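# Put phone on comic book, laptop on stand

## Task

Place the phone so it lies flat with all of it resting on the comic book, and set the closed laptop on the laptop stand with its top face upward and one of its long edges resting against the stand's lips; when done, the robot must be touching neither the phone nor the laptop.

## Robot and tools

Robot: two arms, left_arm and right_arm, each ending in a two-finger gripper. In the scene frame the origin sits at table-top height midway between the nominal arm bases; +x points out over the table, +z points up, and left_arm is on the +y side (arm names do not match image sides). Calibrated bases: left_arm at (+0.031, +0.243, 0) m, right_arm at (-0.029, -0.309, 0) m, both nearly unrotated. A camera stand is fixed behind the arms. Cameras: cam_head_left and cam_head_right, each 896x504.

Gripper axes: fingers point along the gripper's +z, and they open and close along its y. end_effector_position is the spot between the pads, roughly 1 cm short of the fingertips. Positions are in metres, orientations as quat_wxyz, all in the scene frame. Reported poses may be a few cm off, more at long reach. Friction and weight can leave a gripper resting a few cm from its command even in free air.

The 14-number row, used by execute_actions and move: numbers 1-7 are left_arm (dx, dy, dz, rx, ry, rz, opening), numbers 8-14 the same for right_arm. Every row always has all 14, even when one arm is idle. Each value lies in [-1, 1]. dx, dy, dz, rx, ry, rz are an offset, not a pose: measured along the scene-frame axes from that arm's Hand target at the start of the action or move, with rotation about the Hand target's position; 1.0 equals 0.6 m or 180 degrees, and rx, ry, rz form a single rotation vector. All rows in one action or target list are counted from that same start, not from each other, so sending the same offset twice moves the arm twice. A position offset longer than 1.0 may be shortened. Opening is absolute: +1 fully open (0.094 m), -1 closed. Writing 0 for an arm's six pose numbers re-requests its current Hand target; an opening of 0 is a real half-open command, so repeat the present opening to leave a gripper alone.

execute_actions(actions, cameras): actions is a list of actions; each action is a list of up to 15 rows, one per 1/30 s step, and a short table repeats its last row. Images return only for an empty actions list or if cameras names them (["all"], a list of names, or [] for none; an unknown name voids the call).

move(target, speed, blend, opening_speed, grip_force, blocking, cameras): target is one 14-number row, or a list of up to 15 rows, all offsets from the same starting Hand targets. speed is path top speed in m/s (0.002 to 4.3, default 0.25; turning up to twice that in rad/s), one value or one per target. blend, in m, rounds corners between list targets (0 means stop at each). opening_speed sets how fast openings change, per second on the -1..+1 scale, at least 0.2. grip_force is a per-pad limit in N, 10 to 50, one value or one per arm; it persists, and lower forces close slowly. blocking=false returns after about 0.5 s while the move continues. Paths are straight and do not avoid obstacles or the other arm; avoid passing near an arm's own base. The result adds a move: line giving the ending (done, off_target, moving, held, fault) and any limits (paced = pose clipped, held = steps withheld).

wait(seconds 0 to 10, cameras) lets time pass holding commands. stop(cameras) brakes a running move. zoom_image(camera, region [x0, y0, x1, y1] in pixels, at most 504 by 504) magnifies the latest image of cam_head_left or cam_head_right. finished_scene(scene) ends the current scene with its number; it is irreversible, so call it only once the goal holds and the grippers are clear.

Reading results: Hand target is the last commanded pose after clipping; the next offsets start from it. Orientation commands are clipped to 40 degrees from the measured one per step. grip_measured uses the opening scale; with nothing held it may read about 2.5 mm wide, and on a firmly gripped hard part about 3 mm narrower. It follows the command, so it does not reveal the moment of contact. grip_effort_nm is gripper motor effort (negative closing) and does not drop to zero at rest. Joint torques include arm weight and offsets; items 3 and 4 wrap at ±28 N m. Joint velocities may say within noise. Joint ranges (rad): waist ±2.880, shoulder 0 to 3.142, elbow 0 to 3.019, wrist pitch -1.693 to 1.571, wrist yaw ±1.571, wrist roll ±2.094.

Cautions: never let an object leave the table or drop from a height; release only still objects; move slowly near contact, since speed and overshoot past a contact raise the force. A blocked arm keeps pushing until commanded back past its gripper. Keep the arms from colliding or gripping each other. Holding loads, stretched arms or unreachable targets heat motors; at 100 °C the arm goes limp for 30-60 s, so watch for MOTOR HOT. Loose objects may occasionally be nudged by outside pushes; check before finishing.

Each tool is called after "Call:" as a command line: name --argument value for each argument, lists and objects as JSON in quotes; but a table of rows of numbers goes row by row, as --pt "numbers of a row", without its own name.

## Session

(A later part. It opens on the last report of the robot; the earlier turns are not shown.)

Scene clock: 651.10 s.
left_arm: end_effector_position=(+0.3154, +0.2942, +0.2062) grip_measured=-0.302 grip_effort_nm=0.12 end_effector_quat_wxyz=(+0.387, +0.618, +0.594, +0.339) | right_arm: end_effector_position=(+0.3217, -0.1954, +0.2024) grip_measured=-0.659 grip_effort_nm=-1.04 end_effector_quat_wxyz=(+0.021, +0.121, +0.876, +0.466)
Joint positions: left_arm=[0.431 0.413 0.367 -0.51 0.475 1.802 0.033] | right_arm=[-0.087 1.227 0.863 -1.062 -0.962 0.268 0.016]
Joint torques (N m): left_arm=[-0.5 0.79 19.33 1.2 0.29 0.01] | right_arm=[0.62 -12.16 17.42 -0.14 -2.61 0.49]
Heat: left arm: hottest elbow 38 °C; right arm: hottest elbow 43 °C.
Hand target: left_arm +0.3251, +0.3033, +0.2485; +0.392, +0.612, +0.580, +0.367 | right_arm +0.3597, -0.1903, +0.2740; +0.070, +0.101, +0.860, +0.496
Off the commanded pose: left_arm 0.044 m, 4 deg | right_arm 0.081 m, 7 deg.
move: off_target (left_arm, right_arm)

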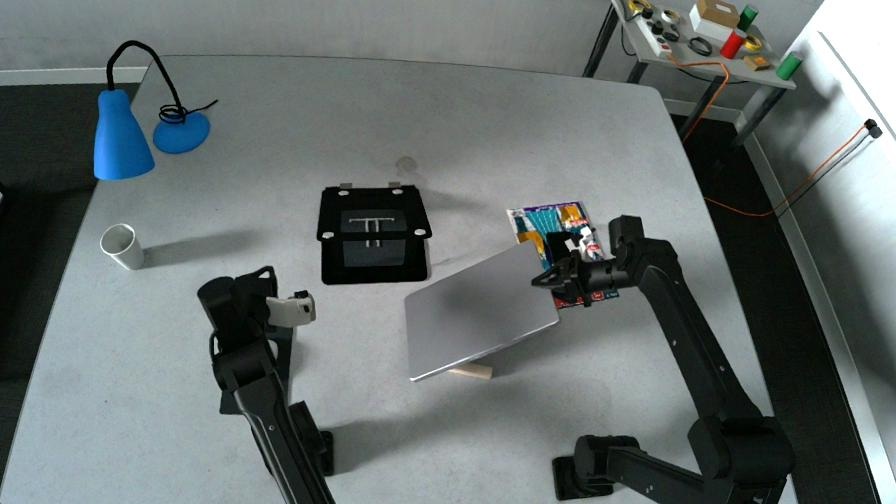

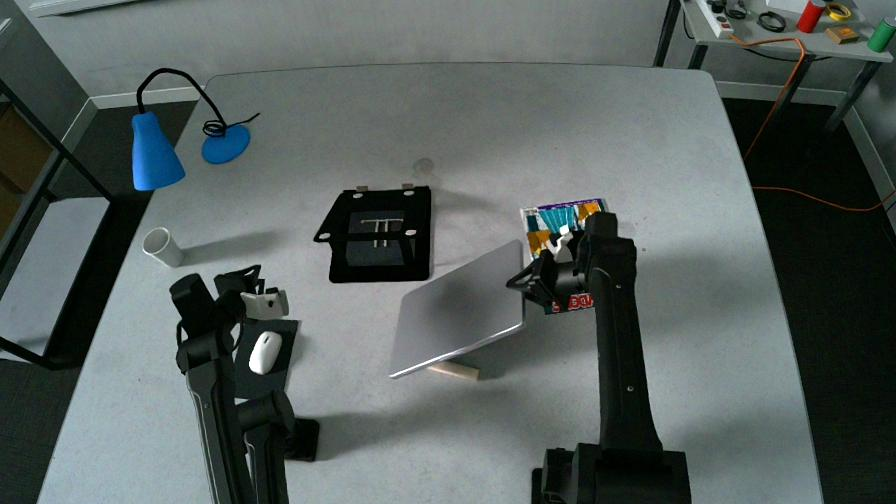

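Call:
move --pt "0 0 0 0 0 0 -0.3 0.05 -0.03 0.15 0 0 0 -1" --speed 0.08 --cameras '["all"]'

Call:
zoom_image --camera "cam_head_left" --region '[340, 180, 590, 420]'

Call:
zoom_image --camera "cam_head_right" --region '[340, 180, 590, 420]'

Scene clock: 668.87 s.
left_arm: end_effector_position=(+0.3154, +0.2942, +0.2062) grip_measured=-0.302 grip_effort_nm=0.12 end_effector_quat_wxyz=(+0.387, +0.618, +0.594, +0.339) | right_arm: end_effector_position=(+0.3591, -0.2106, +0.2777) grip_measured=-0.659 grip_effort_nm=-1.03 end_effector_quat_wxyz=(+0.006, +0.126, +0.880, +0.457)
Joint positions: left_arm=[0.431 0.413 0.367 -0.51 0.475 1.802 0.033] | right_arm=[-0.116 1.302 1.142 -1.349 -0.949 0.204 0.016]
Joint torques (N m): left_arm=[-0.09 0.38 19.44 1.17 0.31 -0.01] | right_arm=[-0.15 -14.8 18.81 -0.39 -3.35 0.33]
Motor temperatures (°C): left_arm=[23 25 42 24 27 24 29] | right_arm=[26 33 52 25 34 23 27]
Heat: left arm: hottest elbow 42 °C; right arm: hottest elbow 52 °C.
Hand target: left_arm +0.3251, +0.3033, +0.2485; +0.392, +0.612, +0.580, +0.367 | right_arm +0.3897, -0.2082, +0.3640; +0.070, +0.101, +0.860, +0.496
Off the commanded pose: left_arm 0.044 m, 4 deg | right_arm 0.092 m, 9 deg.
move: off_target (left_arm, right_arm)

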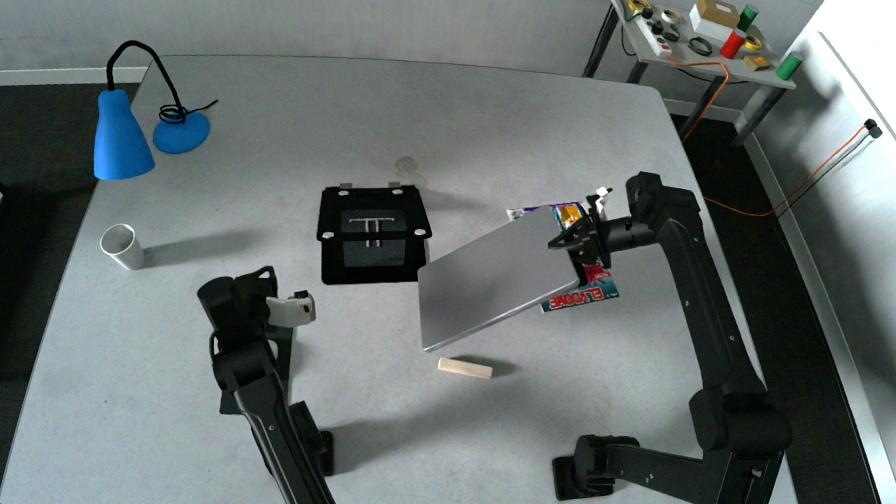

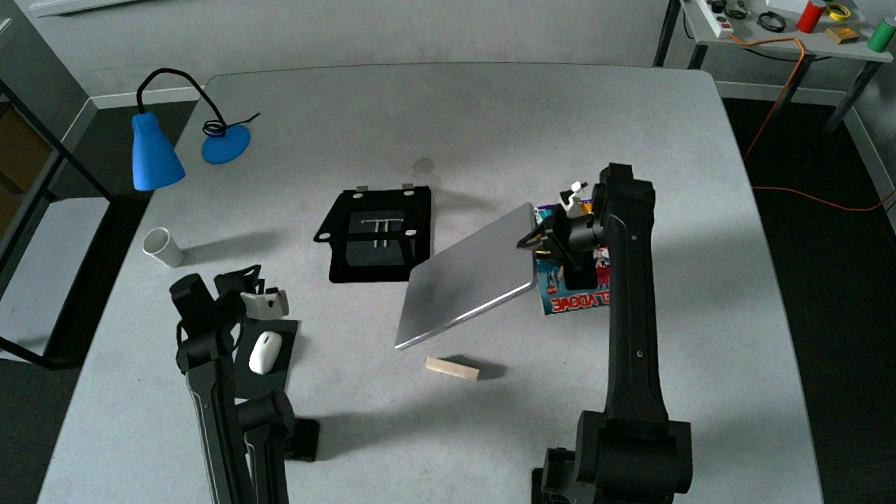

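Scaled by 2.016.

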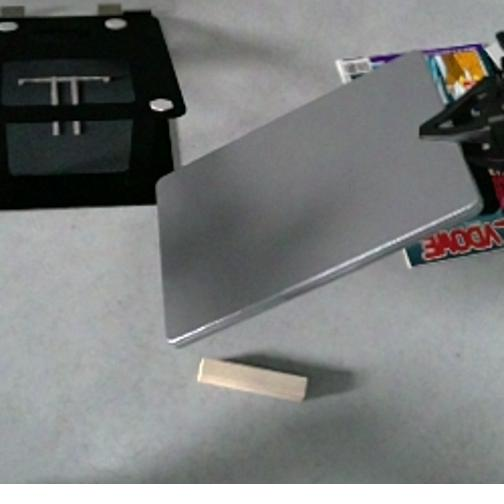

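Scaled by 2.016.

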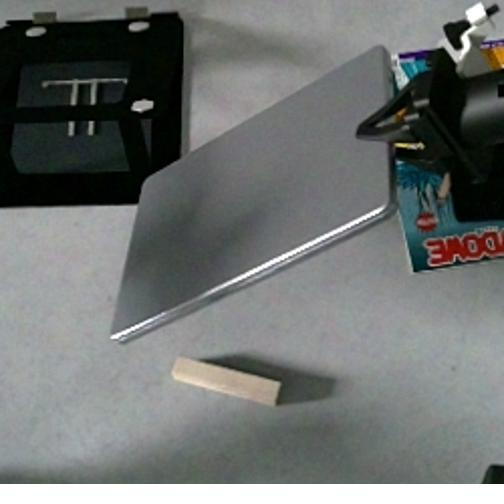

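Call:
move --pt "0 0 0 0 0 0 -0.3 0.317 0.25 0.06 0.05 0.074 -0.1 -1" --speed 0.12 --cameras '["all"]'

Call:
zoom_image --camera "cam_head_left" --region '[300, 120, 600, 400]'

Call:
zoom_image --camera "cam_head_right" --region '[300, 120, 600, 400]'

Scene clock: 682.60 s.
left_arm: end_effector_position=(+0.3154, +0.2942, +0.2062) grip_measured=-0.302 grip_effort_nm=0.12 end_effector_quat_wxyz=(+0.387, +0.618, +0.594, +0.339) | right_arm: end_effector_position=(+0.5195, -0.0833, +0.2500) grip_measured=-0.657 grip_effort_nm=-1.04 end_effector_quat_wxyz=(-0.059, +0.372, +0.819, +0.433)
Joint positions: left_arm=[0.431 0.413 0.367 -0.51 0.475 1.802 0.033] | right_arm=[0.18 1.619 1.397 -0.82 -0.773 1.258 0.016]
Joint torques (N m): left_arm=[-0.26 1.14 19.23 1.24 0.26 0.03] | right_arm=[0.85 -24 22.46 3.49 -2.18 0.42]
Motor temperatures (°C): left_arm=[23 25 44 24 27 24 28] | right_arm=[26 34 60 25 41 23 27]
Heat: left arm: hottest elbow 44 °C; right arm: hottest elbow 60 °C.
Hand target: left_arm +0.3251, +0.3033, +0.2485; +0.392, +0.612, +0.580, +0.367 | right_arm +0.5799, -0.0584, +0.4000; +0.039, +0.295, +0.794, +0.529
Off the commanded pose: left_arm 0.044 m, 4 deg | right_arm 0.164 m, 18 deg.
move: off_target (left_arm, right_arm)

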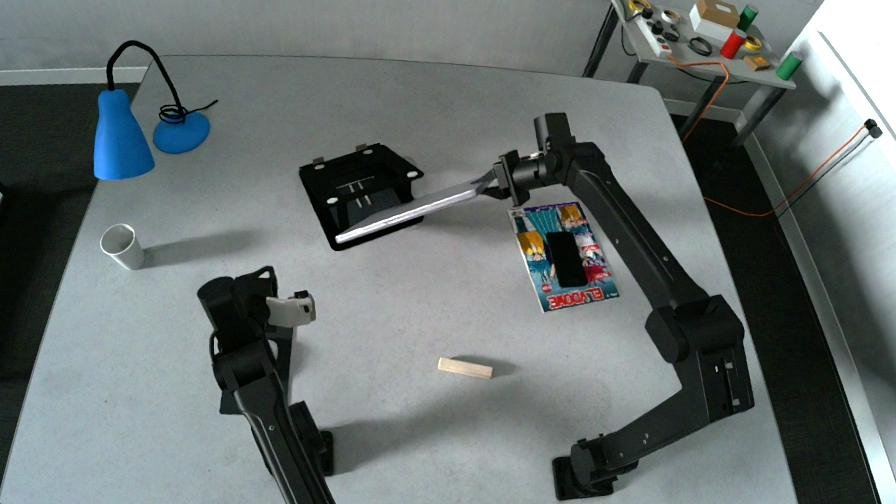

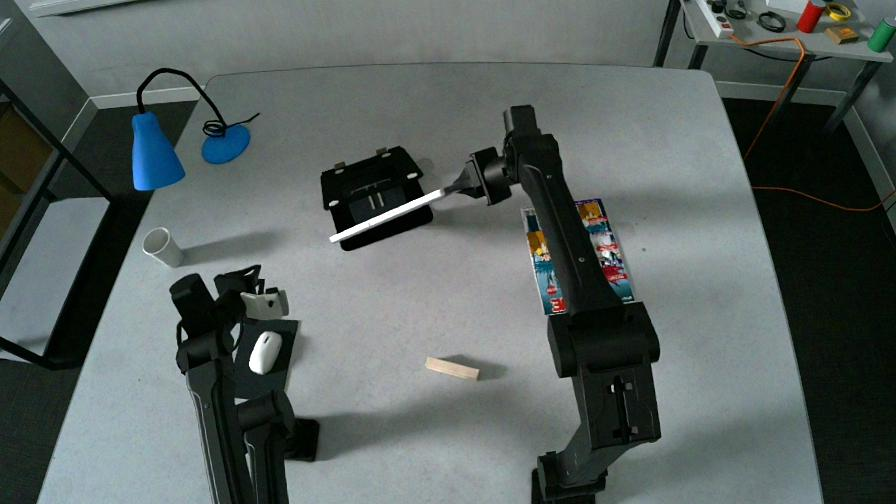

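Scaled by 1.680.

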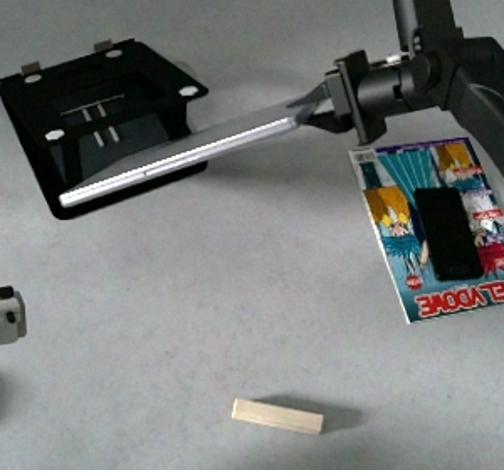

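Scaled by 1.680.

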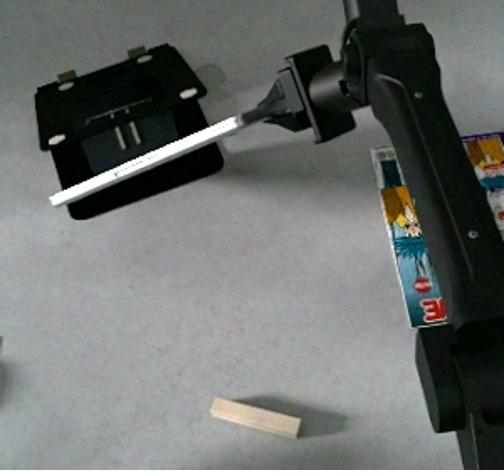

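Call:
move --pt "0 0 0 0 0 0 -0.3 -0.467 -0.25 0.0 -0.05 -0.074 0.1 -1" --pt "0 0 0 0 0 0 -0.3 -0.46 -0.35 -0.2 -0.05 -0.074 0.1 -1" --speed 0.15 --blend '[0.03,0]' --cameras '["all"]'

Call:
zoom_image --camera "cam_head_left" --region '[300, 120, 600, 400]'

Scene clock: 704.30 s.
left_arm: end_effector_position=(+0.3154, +0.2942, +0.2062) grip_measured=-0.302 grip_effort_nm=0.12 end_effector_quat_wxyz=(+0.387, +0.618, +0.594, +0.339) | right_arm: end_effector_position=(+0.2993, -0.2721, +0.2474) grip_measured=-0.653 grip_effort_nm=-1.04 end_effector_quat_wxyz=(+0.050, +0.091, +0.880, +0.464)
Joint positions: left_arm=[0.431 0.413 0.367 -0.51 0.475 1.802 0.033] | right_arm=[-0.337 1.225 0.983 -1.504 -0.961 -0.217 0.016]
Joint torques (N m): left_arm=[-0.44 0.56 19.14 1.4 0.33 0.04] | right_arm=[-0.15 -11.69 10.32 -1.42 -3.23 0.27]
Motor temperatures (°C): left_arm=[23 25 46 24 27 24 28] | right_arm=[26 37 63 25 41 23 28]
Heat: left arm: hottest elbow 46 °C; right arm: hottest elbow 63 °C.
Hand target: left_arm +0.3251, +0.3033, +0.2485; +0.392, +0.612, +0.580, +0.367 | right_arm +0.3039, -0.2683, +0.2800; +0.070, +0.101, +0.860, +0.496
Off the commanded pose: left_arm 0.044 m, 4 deg | right_arm 0.033 m, 5 deg.
move: off_target (left_arm, right_arm)

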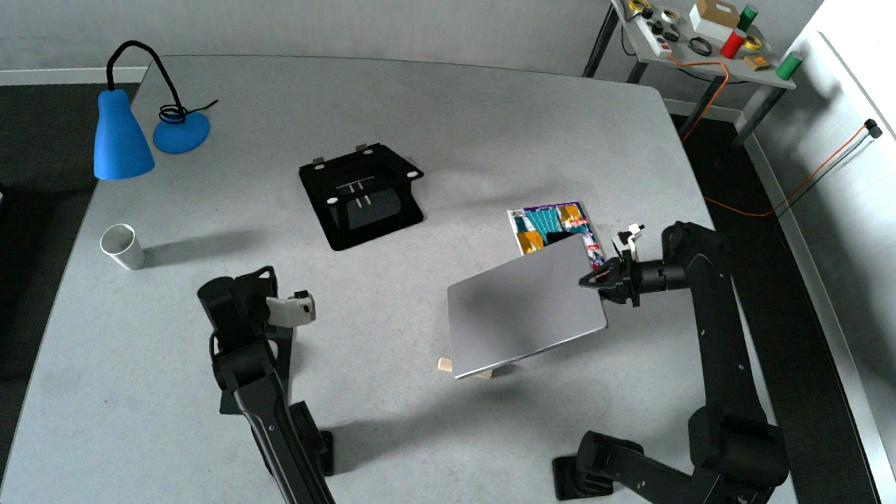

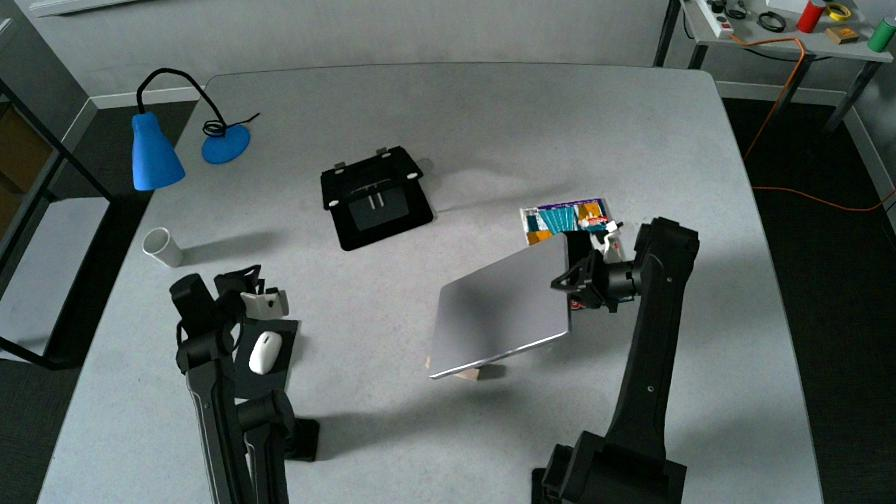

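Scaled by 1.680.

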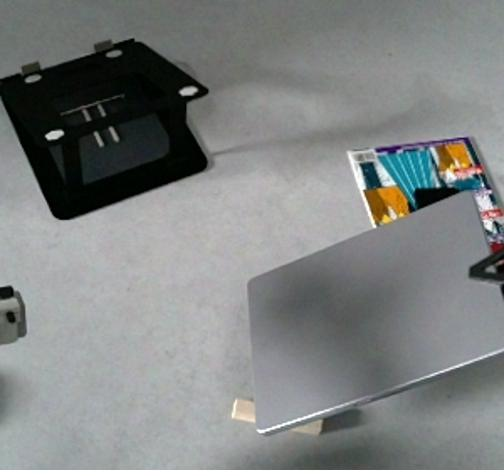

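Call:
move --pt "0.342 -0.308 -0.1 0 0 0.13 0.2 -0.06 -0.0 -0.12 0 0 0 -1" --speed 0.15 --cameras '["all"]'

Call:
zoom_image --camera "cam_head_left" --region '[270, 100, 470, 300]'

Call:
zoom_image --camera "cam_head_right" --region '[270, 100, 470, 300]'

Scene clock: 712.17 s.
left_arm: end_effector_position=(+0.5063, +0.1348, +0.1600) grip_measured=+0.198 grip_effort_nm=0.13 end_effector_quat_wxyz=(+0.277, +0.501, +0.695, +0.436) | right_arm: end_effector_position=(+0.2676, -0.2716, +0.1895) grip_measured=-0.655 grip_effort_nm=-1.03 end_effector_quat_wxyz=(+0.048, +0.101, +0.869, +0.482)
Joint positions: left_arm=[-0.488 1.354 0.715 -0.03 -0.718 1.149 0.056] | right_arm=[-0.385 1.22 0.799 -1.405 -0.989 -0.287 0.016]
Joint torques (N m): left_arm=[-2.32 -9.99 16.18 2.14 -0.39 -0.15] | right_arm=[0.32 -11.99 7.53 -0.54 -2.04 0.18]
Motor temperatures (°C): left_arm=[23 25 46 24 27 24 28] | right_arm=[26 36 60 25 44 23 28]
Heat: left arm: hottest elbow 46 °C; right arm: hottest elbow 60 °C.
Hand target: left_arm +0.5303, +0.1186, +0.1884; +0.309, +0.482, +0.692, +0.439 | right_arm +0.2680, -0.2684, +0.2080; +0.070, +0.101, +0.860, +0.496
Off the commanded pose: left_arm 0.041 m, 4 deg | right_arm 0.019 m, 3 deg.
move: off_target (left_arm, right_arm)

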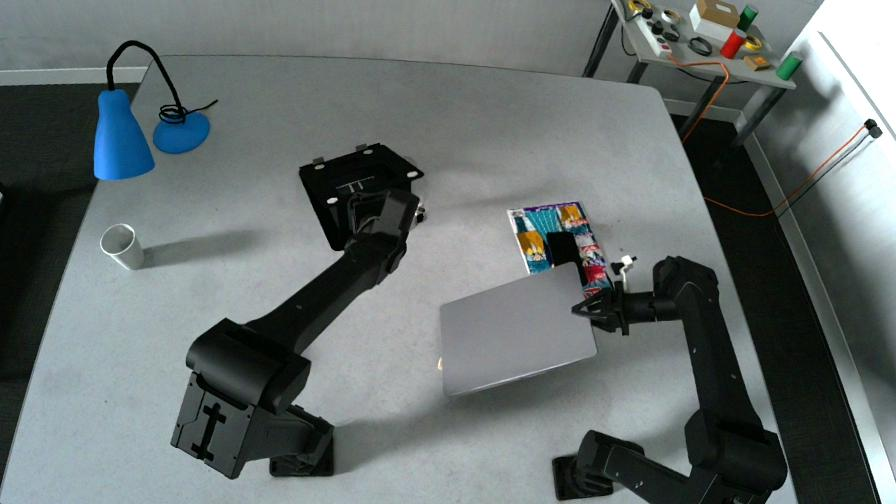

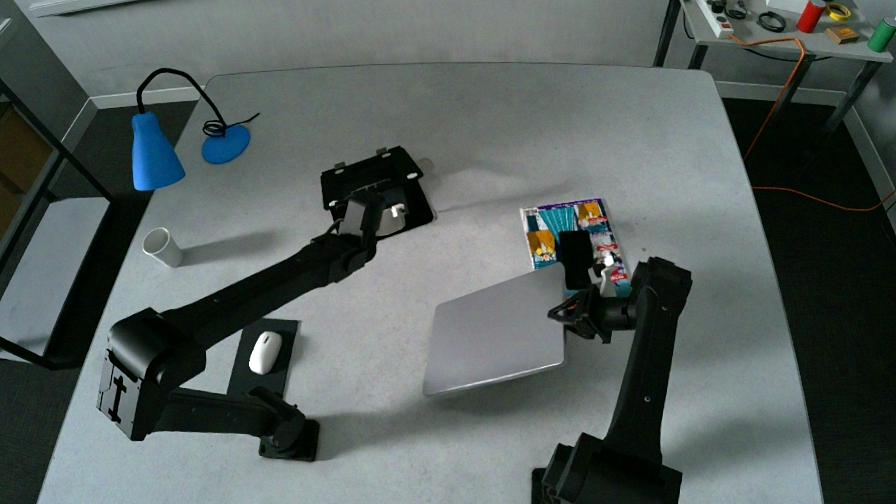

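Scaled by 2.520.

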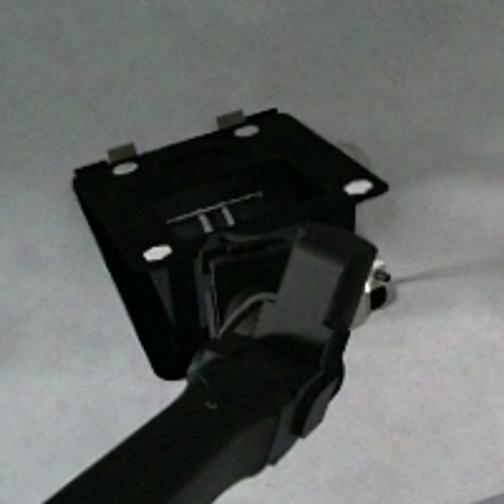

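Scaled by 2.520.

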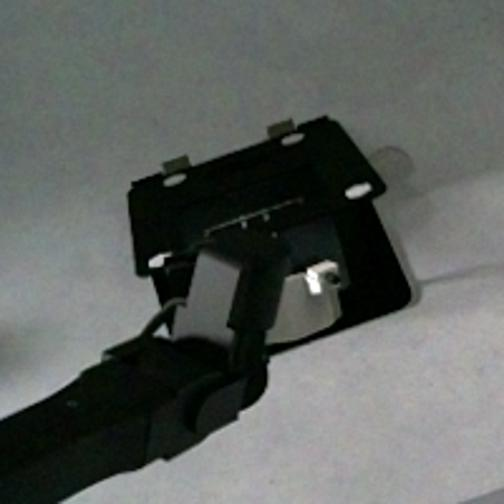

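Call:
move --pt "0 0 -0.06 0 0 0.0 0.2 0 0 0 0 0 0 -1" --pt "0.125 0.03 -0.06 0 0 0.0 0.2 0 0 0 0 0 0 -1" --speed 0.1 --cameras '["all"]'

Call:
zoom_image --camera "cam_head_left" --region '[270, 100, 470, 300]'

Call:
zoom_image --camera "cam_head_right" --region '[270, 100, 470, 300]'

Scene clock: 717.97 s.
left_arm: end_effector_position=(+0.5767, +0.1398, +0.1265) grip_measured=+0.198 grip_effort_nm=0.11 end_effector_quat_wxyz=(+0.284, +0.501, +0.696, +0.429) | right_arm: end_effector_position=(+0.2676, -0.2716, +0.1895) grip_measured=-0.655 grip_effort_nm=-1.03 end_effector_quat_wxyz=(+0.048, +0.101, +0.869, +0.482)
Joint positions: left_arm=[-0.401 1.571 0.832 0.116 -0.633 1.209 0.056] | right_arm=[-0.385 1.22 0.799 -1.405 -0.989 -0.287 0.016]
Joint torques (N m): left_arm=[-0.03 -13.45 15.23 2.32 -0.07 0.01] | right_arm=[0.26 -11.93 7.5 -0.58 -2.05 0.18]
Motor temperatures (°C): left_arm=[23 25 45 24 27 24 28] | right_arm=[26 36 59 25 43 23 28]
Heat: left arm: hottest elbow 45 °C; right arm: hottest elbow 59 °C.
Hand target: left_arm +0.6053, +0.1365, +0.1525; +0.309, +0.482, +0.692, +0.439 | right_arm +0.2680, -0.2684, +0.2080; +0.070, +0.101, +0.860, +0.496
Off the commanded pose: left_arm 0.039 m, 4 deg | right_arm 0.019 m, 3 deg.
move: off_target (left_arm, right_arm)

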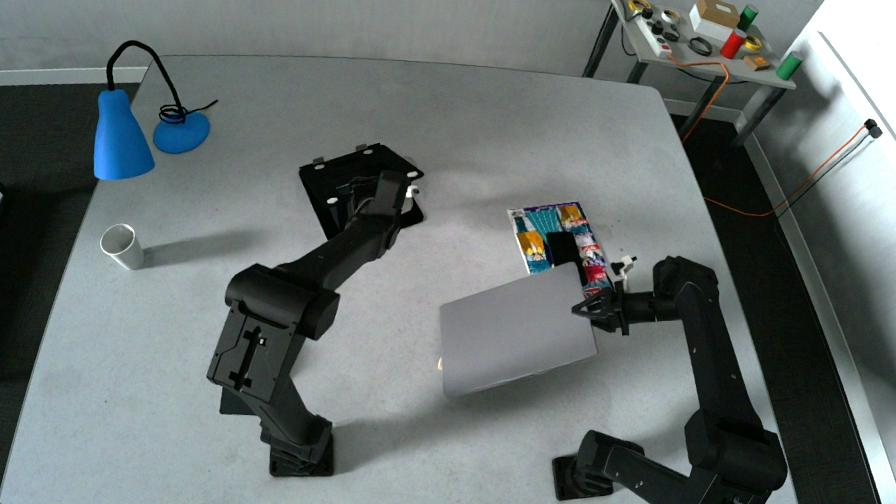

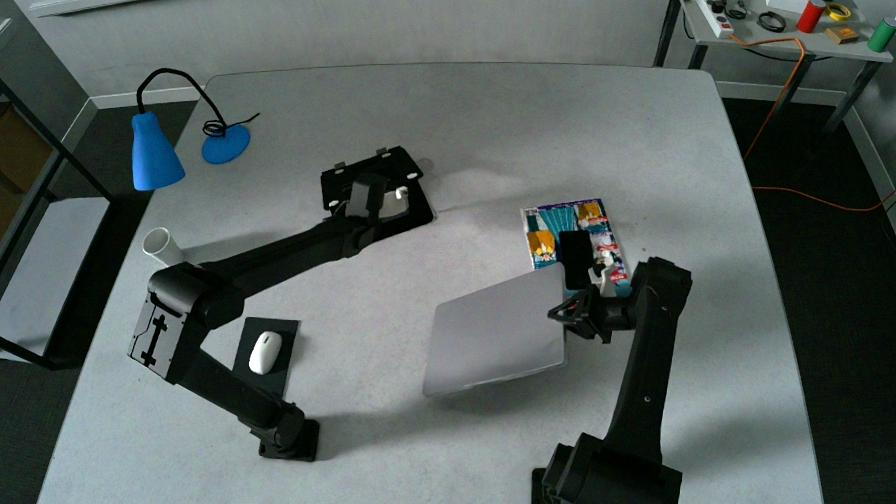

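Scaled by 2.520.

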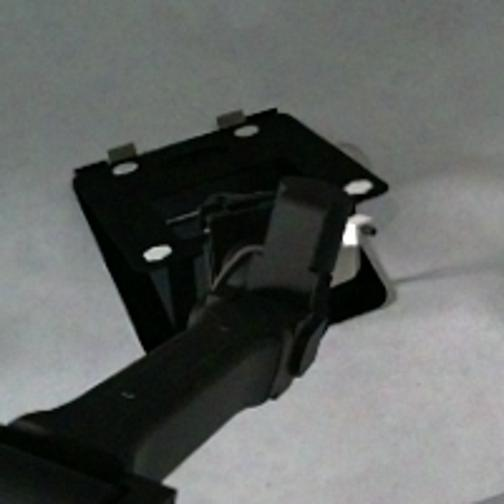

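Scaled by 2.520.

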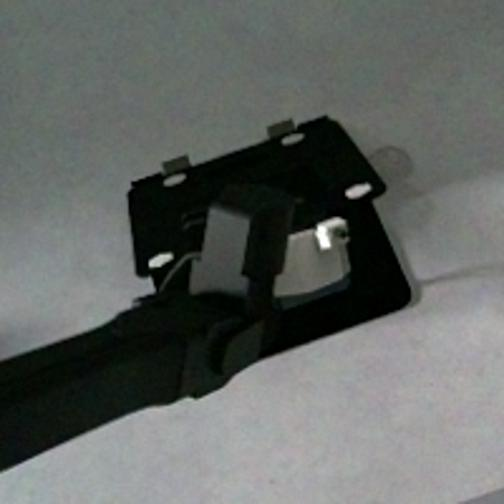

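Call:
move --pt "0.025 0.012 0 0 0 0.0 0.2 0 0 0 0 0 0 -1" --pt "0.025 0.012 0 0 0 0.0 -1 0 0 0 0 0 0 -1" --speed 0.08 --opening_speed 0.6 --cameras '["all"]'

Scene clock: 723.53 s.
left_arm: end_effector_position=(+0.5944, +0.1452, +0.1265) grip_measured=-0.968 grip_effort_nm=-1.00 end_effector_quat_wxyz=(+0.297, +0.484, +0.707, +0.422) | right_arm: end_effector_position=(+0.2676, -0.2716, +0.1895) grip_measured=-0.655 grip_effort_nm=-1.04 end_effector_quat_wxyz=(+0.048, +0.101, +0.869, +0.482)
Joint positions: left_arm=[-0.373 1.604 0.867 0.13 -0.607 1.181 0.002] | right_arm=[-0.385 1.22 0.799 -1.405 -0.989 -0.287 0.016]
Joint torques (N m): left_arm=[-0.67 -14.21 14.84 2 -0.3 0.47] | right_arm=[0.15 -11.99 7.51 -0.58 -2.05 0.18]
Motor temperatures (°C): left_arm=[23 25 45 24 26 24 28] | right_arm=[26 35 57 25 42 23 28]
Heat: left arm: hottest elbow 45 °C; right arm: hottest elbow 57 °C.
Hand target: left_arm +0.6204, +0.1437, +0.1525; +0.309, +0.482, +0.692, +0.439 | right_arm +0.2680, -0.2684, +0.2080; +0.070, +0.101, +0.860, +0.496
Off the commanded pose: left_arm 0.037 m, 3 deg | right_arm 0.019 m, 3 deg.
move: off_target (left_arm, right_arm); target 2's new opening was sent with left_arm's hand 0.039 m and 4 deg from that target

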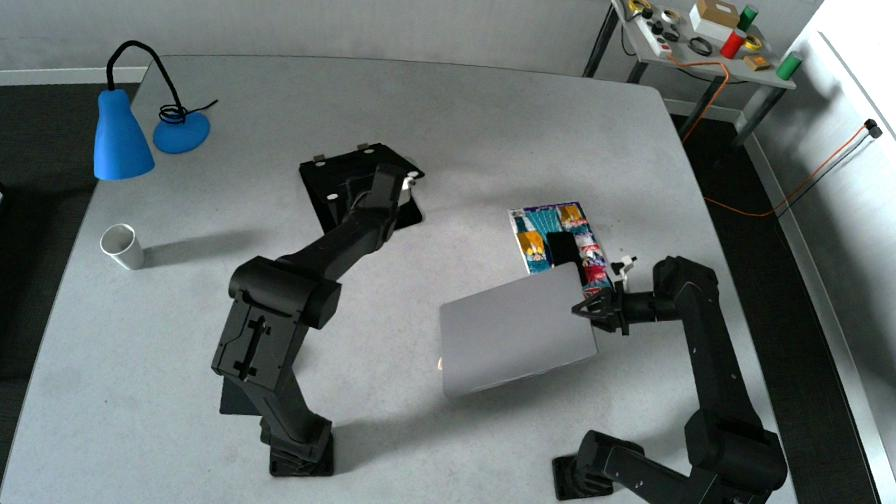

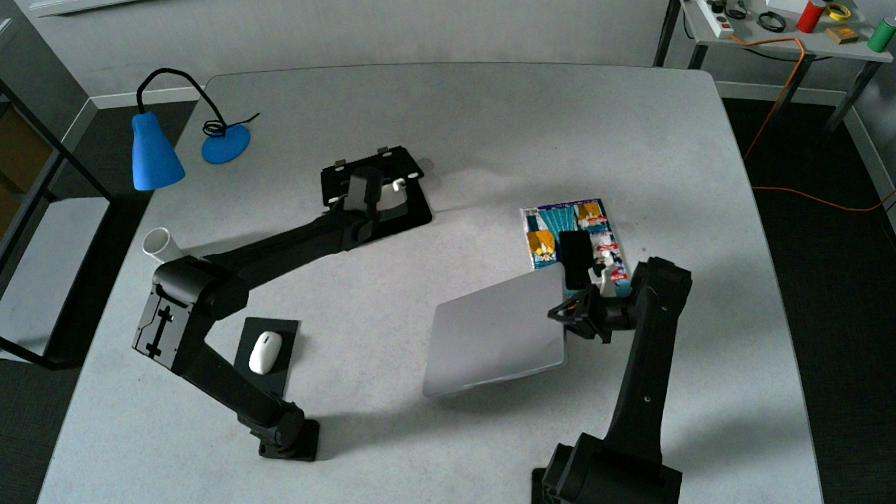

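Call:
zoom_image --camera "cam_head_left" --region '[290, 120, 440, 260]'

Call:
zoom_image --camera "cam_head_right" --region '[300, 120, 450, 260]'

Scaled by 3.360.

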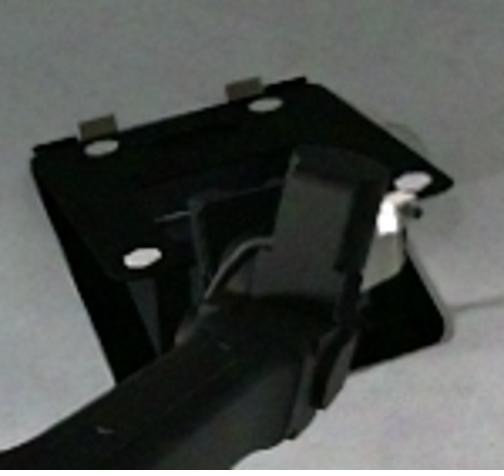

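Scaled by 3.360.

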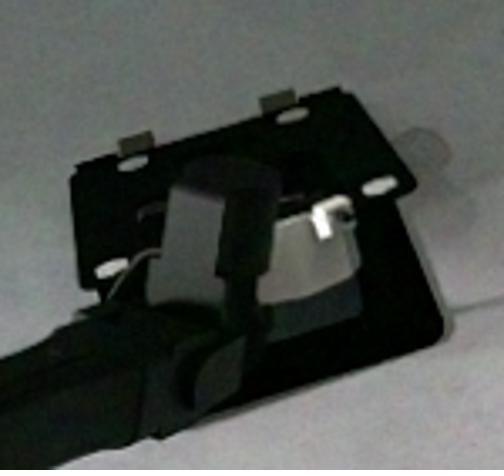

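Call:
move --pt "-0.13 -0.06 0 0 0 -0.03 -1 0 0 0 0 0 0 -1" --speed 0.08 --cameras '["all"]'

Call:
zoom_image --camera "cam_head_left" --region '[290, 120, 440, 260]'

Scene clock: 729.73 s.
left_arm: end_effector_position=(+0.5442, +0.1201, +0.1281) grip_measured=-0.968 grip_effort_nm=-1.01 end_effector_quat_wxyz=(+0.308, +0.510, +0.688, +0.414) | right_arm: end_effector_position=(+0.2676, -0.2716, +0.1895) grip_measured=-0.655 grip_effort_nm=-1.04 end_effector_quat_wxyz=(+0.048, +0.101, +0.869, +0.482)
Joint positions: left_arm=[-0.456 1.501 0.748 0.14 -0.624 1.18 0.001] | right_arm=[-0.385 1.22 0.799 -1.405 -0.989 -0.287 0.016]
Joint torques (N m): left_arm=[-2.43 -15.85 9.05 2.3 -0.38 0.3] | right_arm=[0.26 -12.04 7.5 -0.58 -2.05 0.17]
Motor temperatures (°C): left_arm=[23 26 44 24 27 24 28] | right_arm=[26 35 55 25 41 23 28]
Heat: left arm: hottest elbow 44 °C; right arm: hottest elbow 55 °C.
Hand target: left_arm +0.5423, +0.1077, +0.1523; +0.330, +0.514, +0.669, +0.424 | right_arm +0.2680, -0.2684, +0.2080; +0.070, +0.101, +0.860, +0.496
Off the commanded pose: left_arm 0.027 m, 4 deg | right_arm 0.019 m, 3 deg.
move: off_target (left_arm, right_arm)

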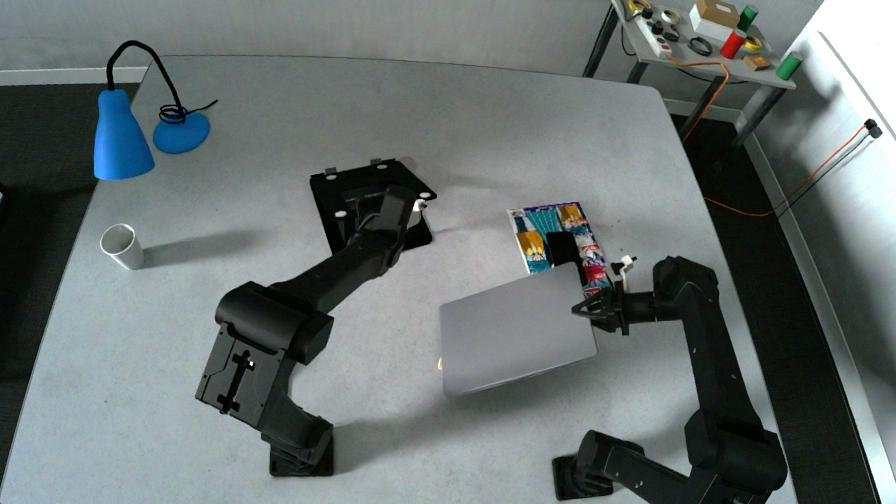

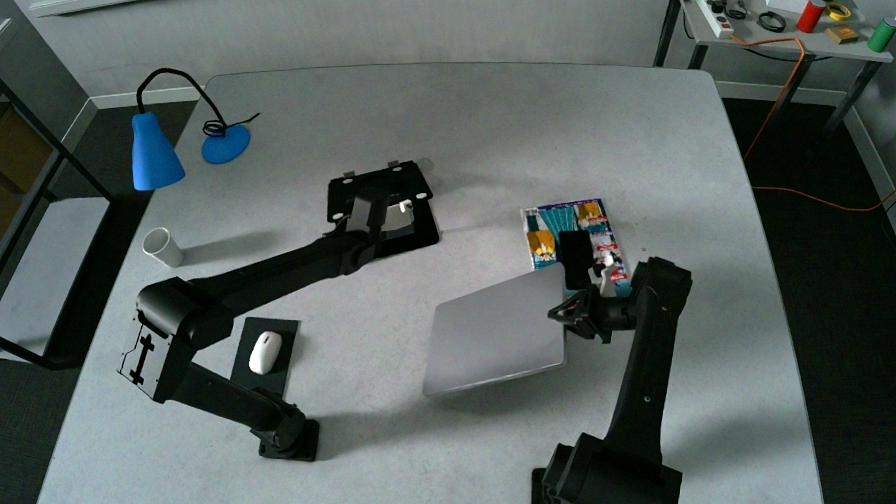

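Scaled by 3.360.

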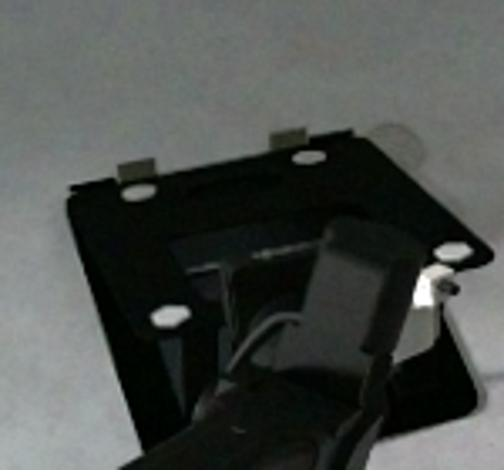

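Call:
move --pt "0 0 0 0 0 0.0 -1 -0.08 -0.11 0.03 0 0 0 -1" --speed 0.1 --cameras '["all"]'

Scene clock: 735.77 s.
left_arm: end_effector_position=(+0.5442, +0.1201, +0.1281) grip_measured=-0.968 grip_effort_nm=-1.00 end_effector_quat_wxyz=(+0.308, +0.510, +0.688, +0.414) | right_arm: end_effector_position=(+0.2195, -0.3328, +0.2023) grip_measured=-0.656 grip_effort_nm=-1.04 end_effector_quat_wxyz=(+0.085, +0.124, +0.881, +0.450)
Joint positions: left_arm=[-0.456 1.501 0.748 0.14 -0.624 1.18 0.001] | right_arm=[-0.664 1.152 0.795 -1.643 -0.877 -0.582 0.016]
Joint torques (N m): left_arm=[-3.55 -16.67 8.79 2.35 -0.39 0.32] | right_arm=[-0.15 -10.4 8.98 -1.85 -1.68 0.02]
Heat: left arm: hottest elbow 43 °C; right arm: hottest elbow 54 °C.
Hand target: left_arm +0.5423, +0.1077, +0.1523; +0.330, +0.514, +0.669, +0.424 | right_arm +0.2200, -0.3344, +0.2260; +0.070, +0.101, +0.860, +0.496
Off the commanded pose: left_arm 0.027 m, 4 deg | right_arm 0.024 m, 7 deg.
joint sent to its limit (right arm) — joint 4 (wrist pitch), lower limit. The joint targets are off in orientation, not in position.
move: off_target (left_arm, right_arm)

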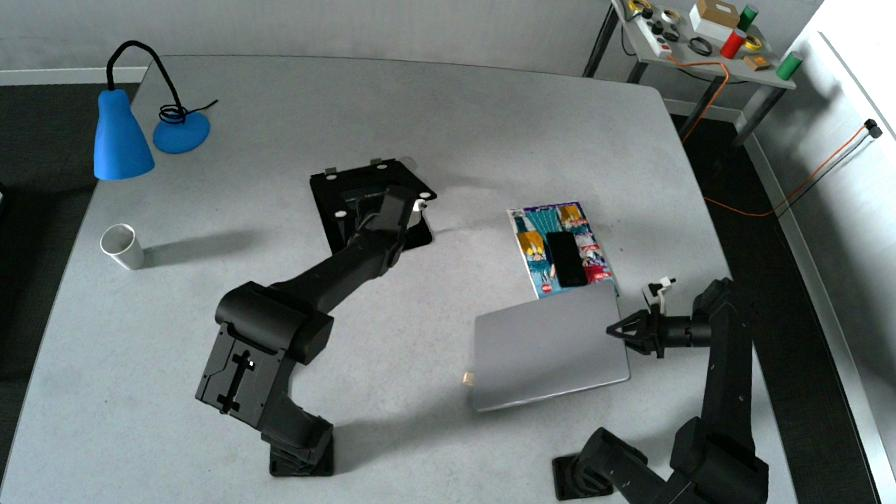

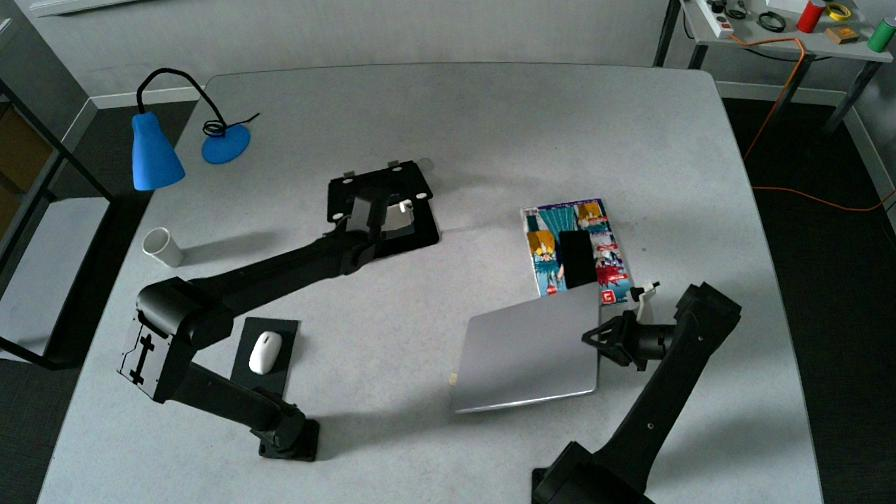

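Call:
move --pt "-0.15 -0.06 0 0 0 -0.03 -1 0 0 0 0 0 0 -1" --pt "-0.255 -0.18 0 0 0 -0.06 -1 0 0 0 0 0 0 -1" --speed 0.09 --blend '[0.03,0]' --cameras '["all"]'

Call:
zoom_image --camera "cam_head_left" --region '[330, 160, 480, 310]'

Scene clock: 742.70 s.
left_arm: end_effector_position=(+0.3909, +0.0108, +0.1299) grip_measured=-0.968 grip_effort_nm=-1.01 end_effector_quat_wxyz=(+0.347, +0.579, +0.626, +0.391) | right_arm: end_effector_position=(+0.2195, -0.3328, +0.2023) grip_measured=-0.656 grip_effort_nm=-1.04 end_effector_quat_wxyz=(+0.085, +0.124, +0.881, +0.450)
Joint positions: left_arm=[-0.904 1.29 0.561 -0.009 -0.828 1.001 0.001] | right_arm=[-0.664 1.152 0.795 -1.643 -0.877 -0.582 0.016]
Joint torques (N m): left_arm=[-4.01 -12.1 10.74 1.36 -0.68 0.11] | right_arm=[-0.62 -10.46 8.94 -1.84 -1.68 0.04]
Heat: left arm: hottest elbow 42 °C; right arm: hottest elbow 53 °C.
Hand target: left_arm +0.3894, -0.0002, +0.1523; +0.368, +0.575, +0.618, +0.391 | right_arm +0.2200, -0.3343, +0.2260; +0.070, +0.101, +0.860, +0.496
Off the commanded pose: left_arm 0.025 m, 3 deg | right_arm 0.024 m, 7 deg.
joint sent to its limit (right arm) — joint 4 (wrist pitch), lower limit. The joint targets are off in orientation, not in position.
move: off_target (left_arm, right_arm)

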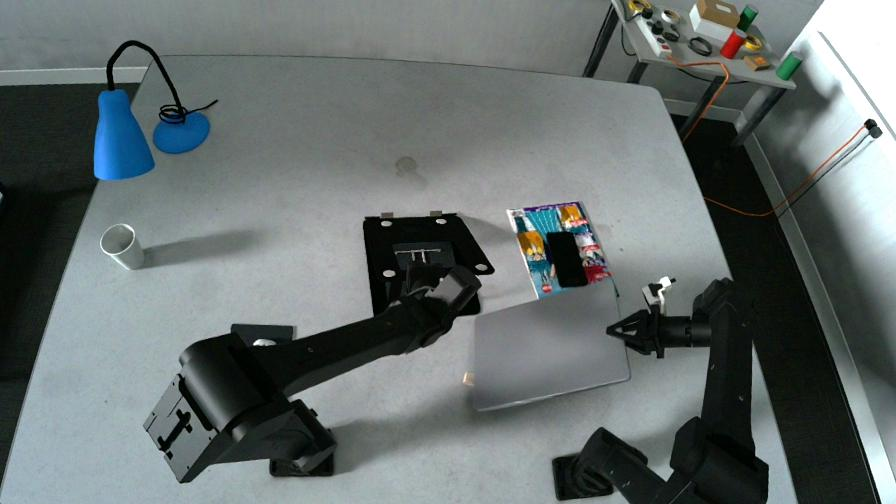

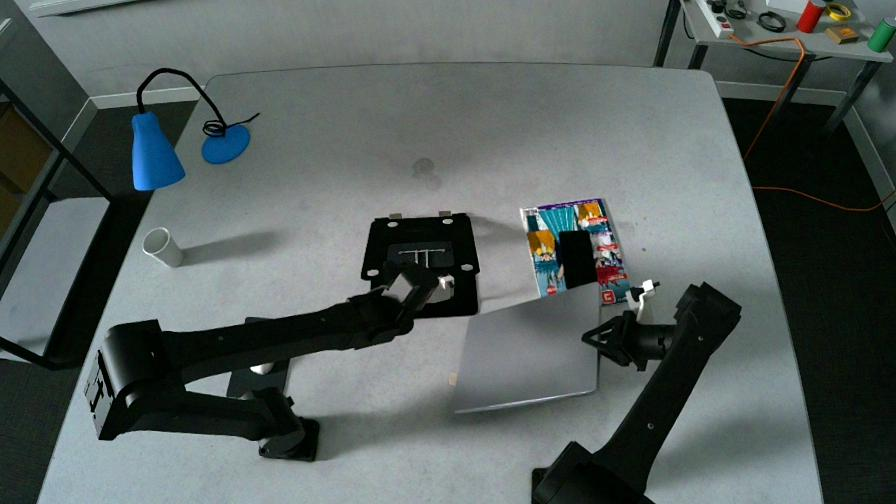

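Scaled by 3.360.

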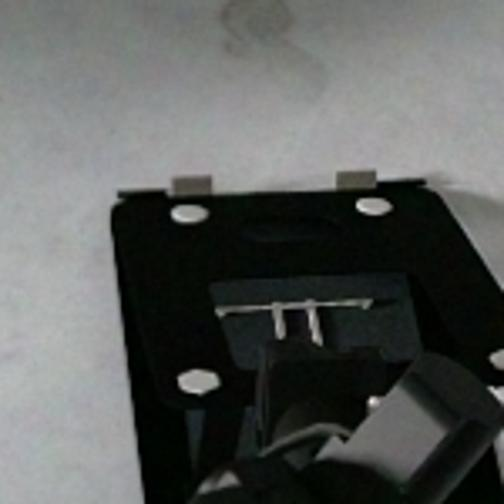

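Call:
move --pt "0 0 0 0 0 0 -0.2 0 0 0 0 0 0 -1" --pt "-0.12 0 0.07 0 0 0 -0.2 0.0 0.0 0.0 0 0 0 -1" --pt "-0.15 0.45 0.2 0 0 0 -0.2 0.0 0.0 0.0 0 0 0 -1" --speed 0.15 --blend '[0,0.02,0]' --opening_speed 1.0 --cameras '["all"]'

Call:
zoom_image --camera "cam_head_left" --region '[330, 170, 510, 330]'

Call:
zoom_image --camera "cam_head_right" --region '[330, 170, 510, 330]'

Scene clock: 752.00 s.
left_arm: end_effector_position=(+0.2987, +0.2660, +0.2582) grip_measured=-0.202 grip_effort_nm=0.10 end_effector_quat_wxyz=(+0.368, +0.578, +0.619, +0.383) | right_arm: end_effector_position=(+0.2195, -0.3328, +0.2023) grip_measured=-0.656 grip_effort_nm=-1.04 end_effector_quat_wxyz=(+0.085, +0.124, +0.881, +0.450)
Joint positions: left_arm=[0.106 0.25 0.451 -0.653 0.072 1.592 0.038] | right_arm=[-0.664 1.152 0.795 -1.643 -0.877 -0.582 0.016]
Joint torques (N m): left_arm=[0.15 1.55 14.75 1.22 0.12 0.11] | right_arm=[-0.56 -10.46 8.95 -1.84 -1.68 0.04]
Heat: left arm: hottest elbow 42 °C; right arm: hottest elbow 52 °C.
Hand target: left_arm +0.2994, +0.2698, +0.2724; +0.368, +0.574, +0.618, +0.391 | right_arm +0.2200, -0.3343, +0.2260; +0.070, +0.101, +0.860, +0.496
Off the commanded pose: left_arm 0.015 m, 1 deg | right_arm 0.024 m, 7 deg.
joint sent to its limit (right arm) — joint 4 (wrist pitch), lower limit. The joint targets are off in orientation, not in position.
move: off_target (left_arm, right_arm)

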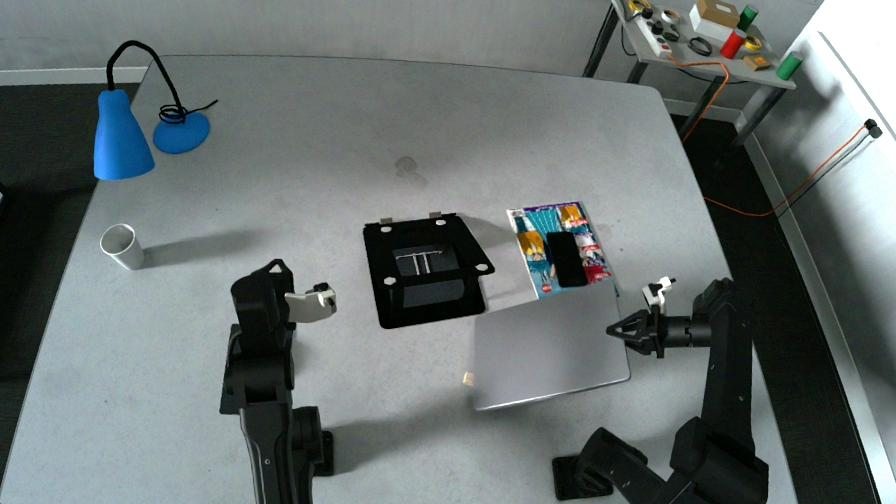

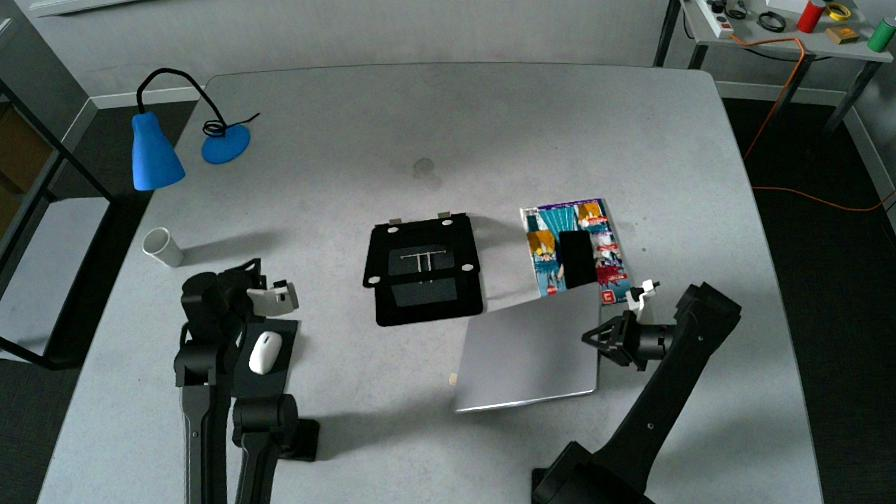

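Scaled by 2.800.

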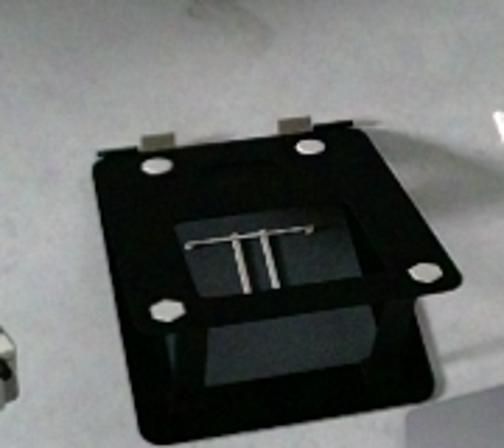

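Scaled by 2.800.

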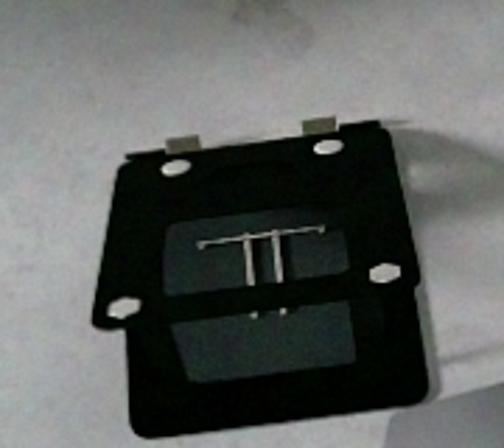

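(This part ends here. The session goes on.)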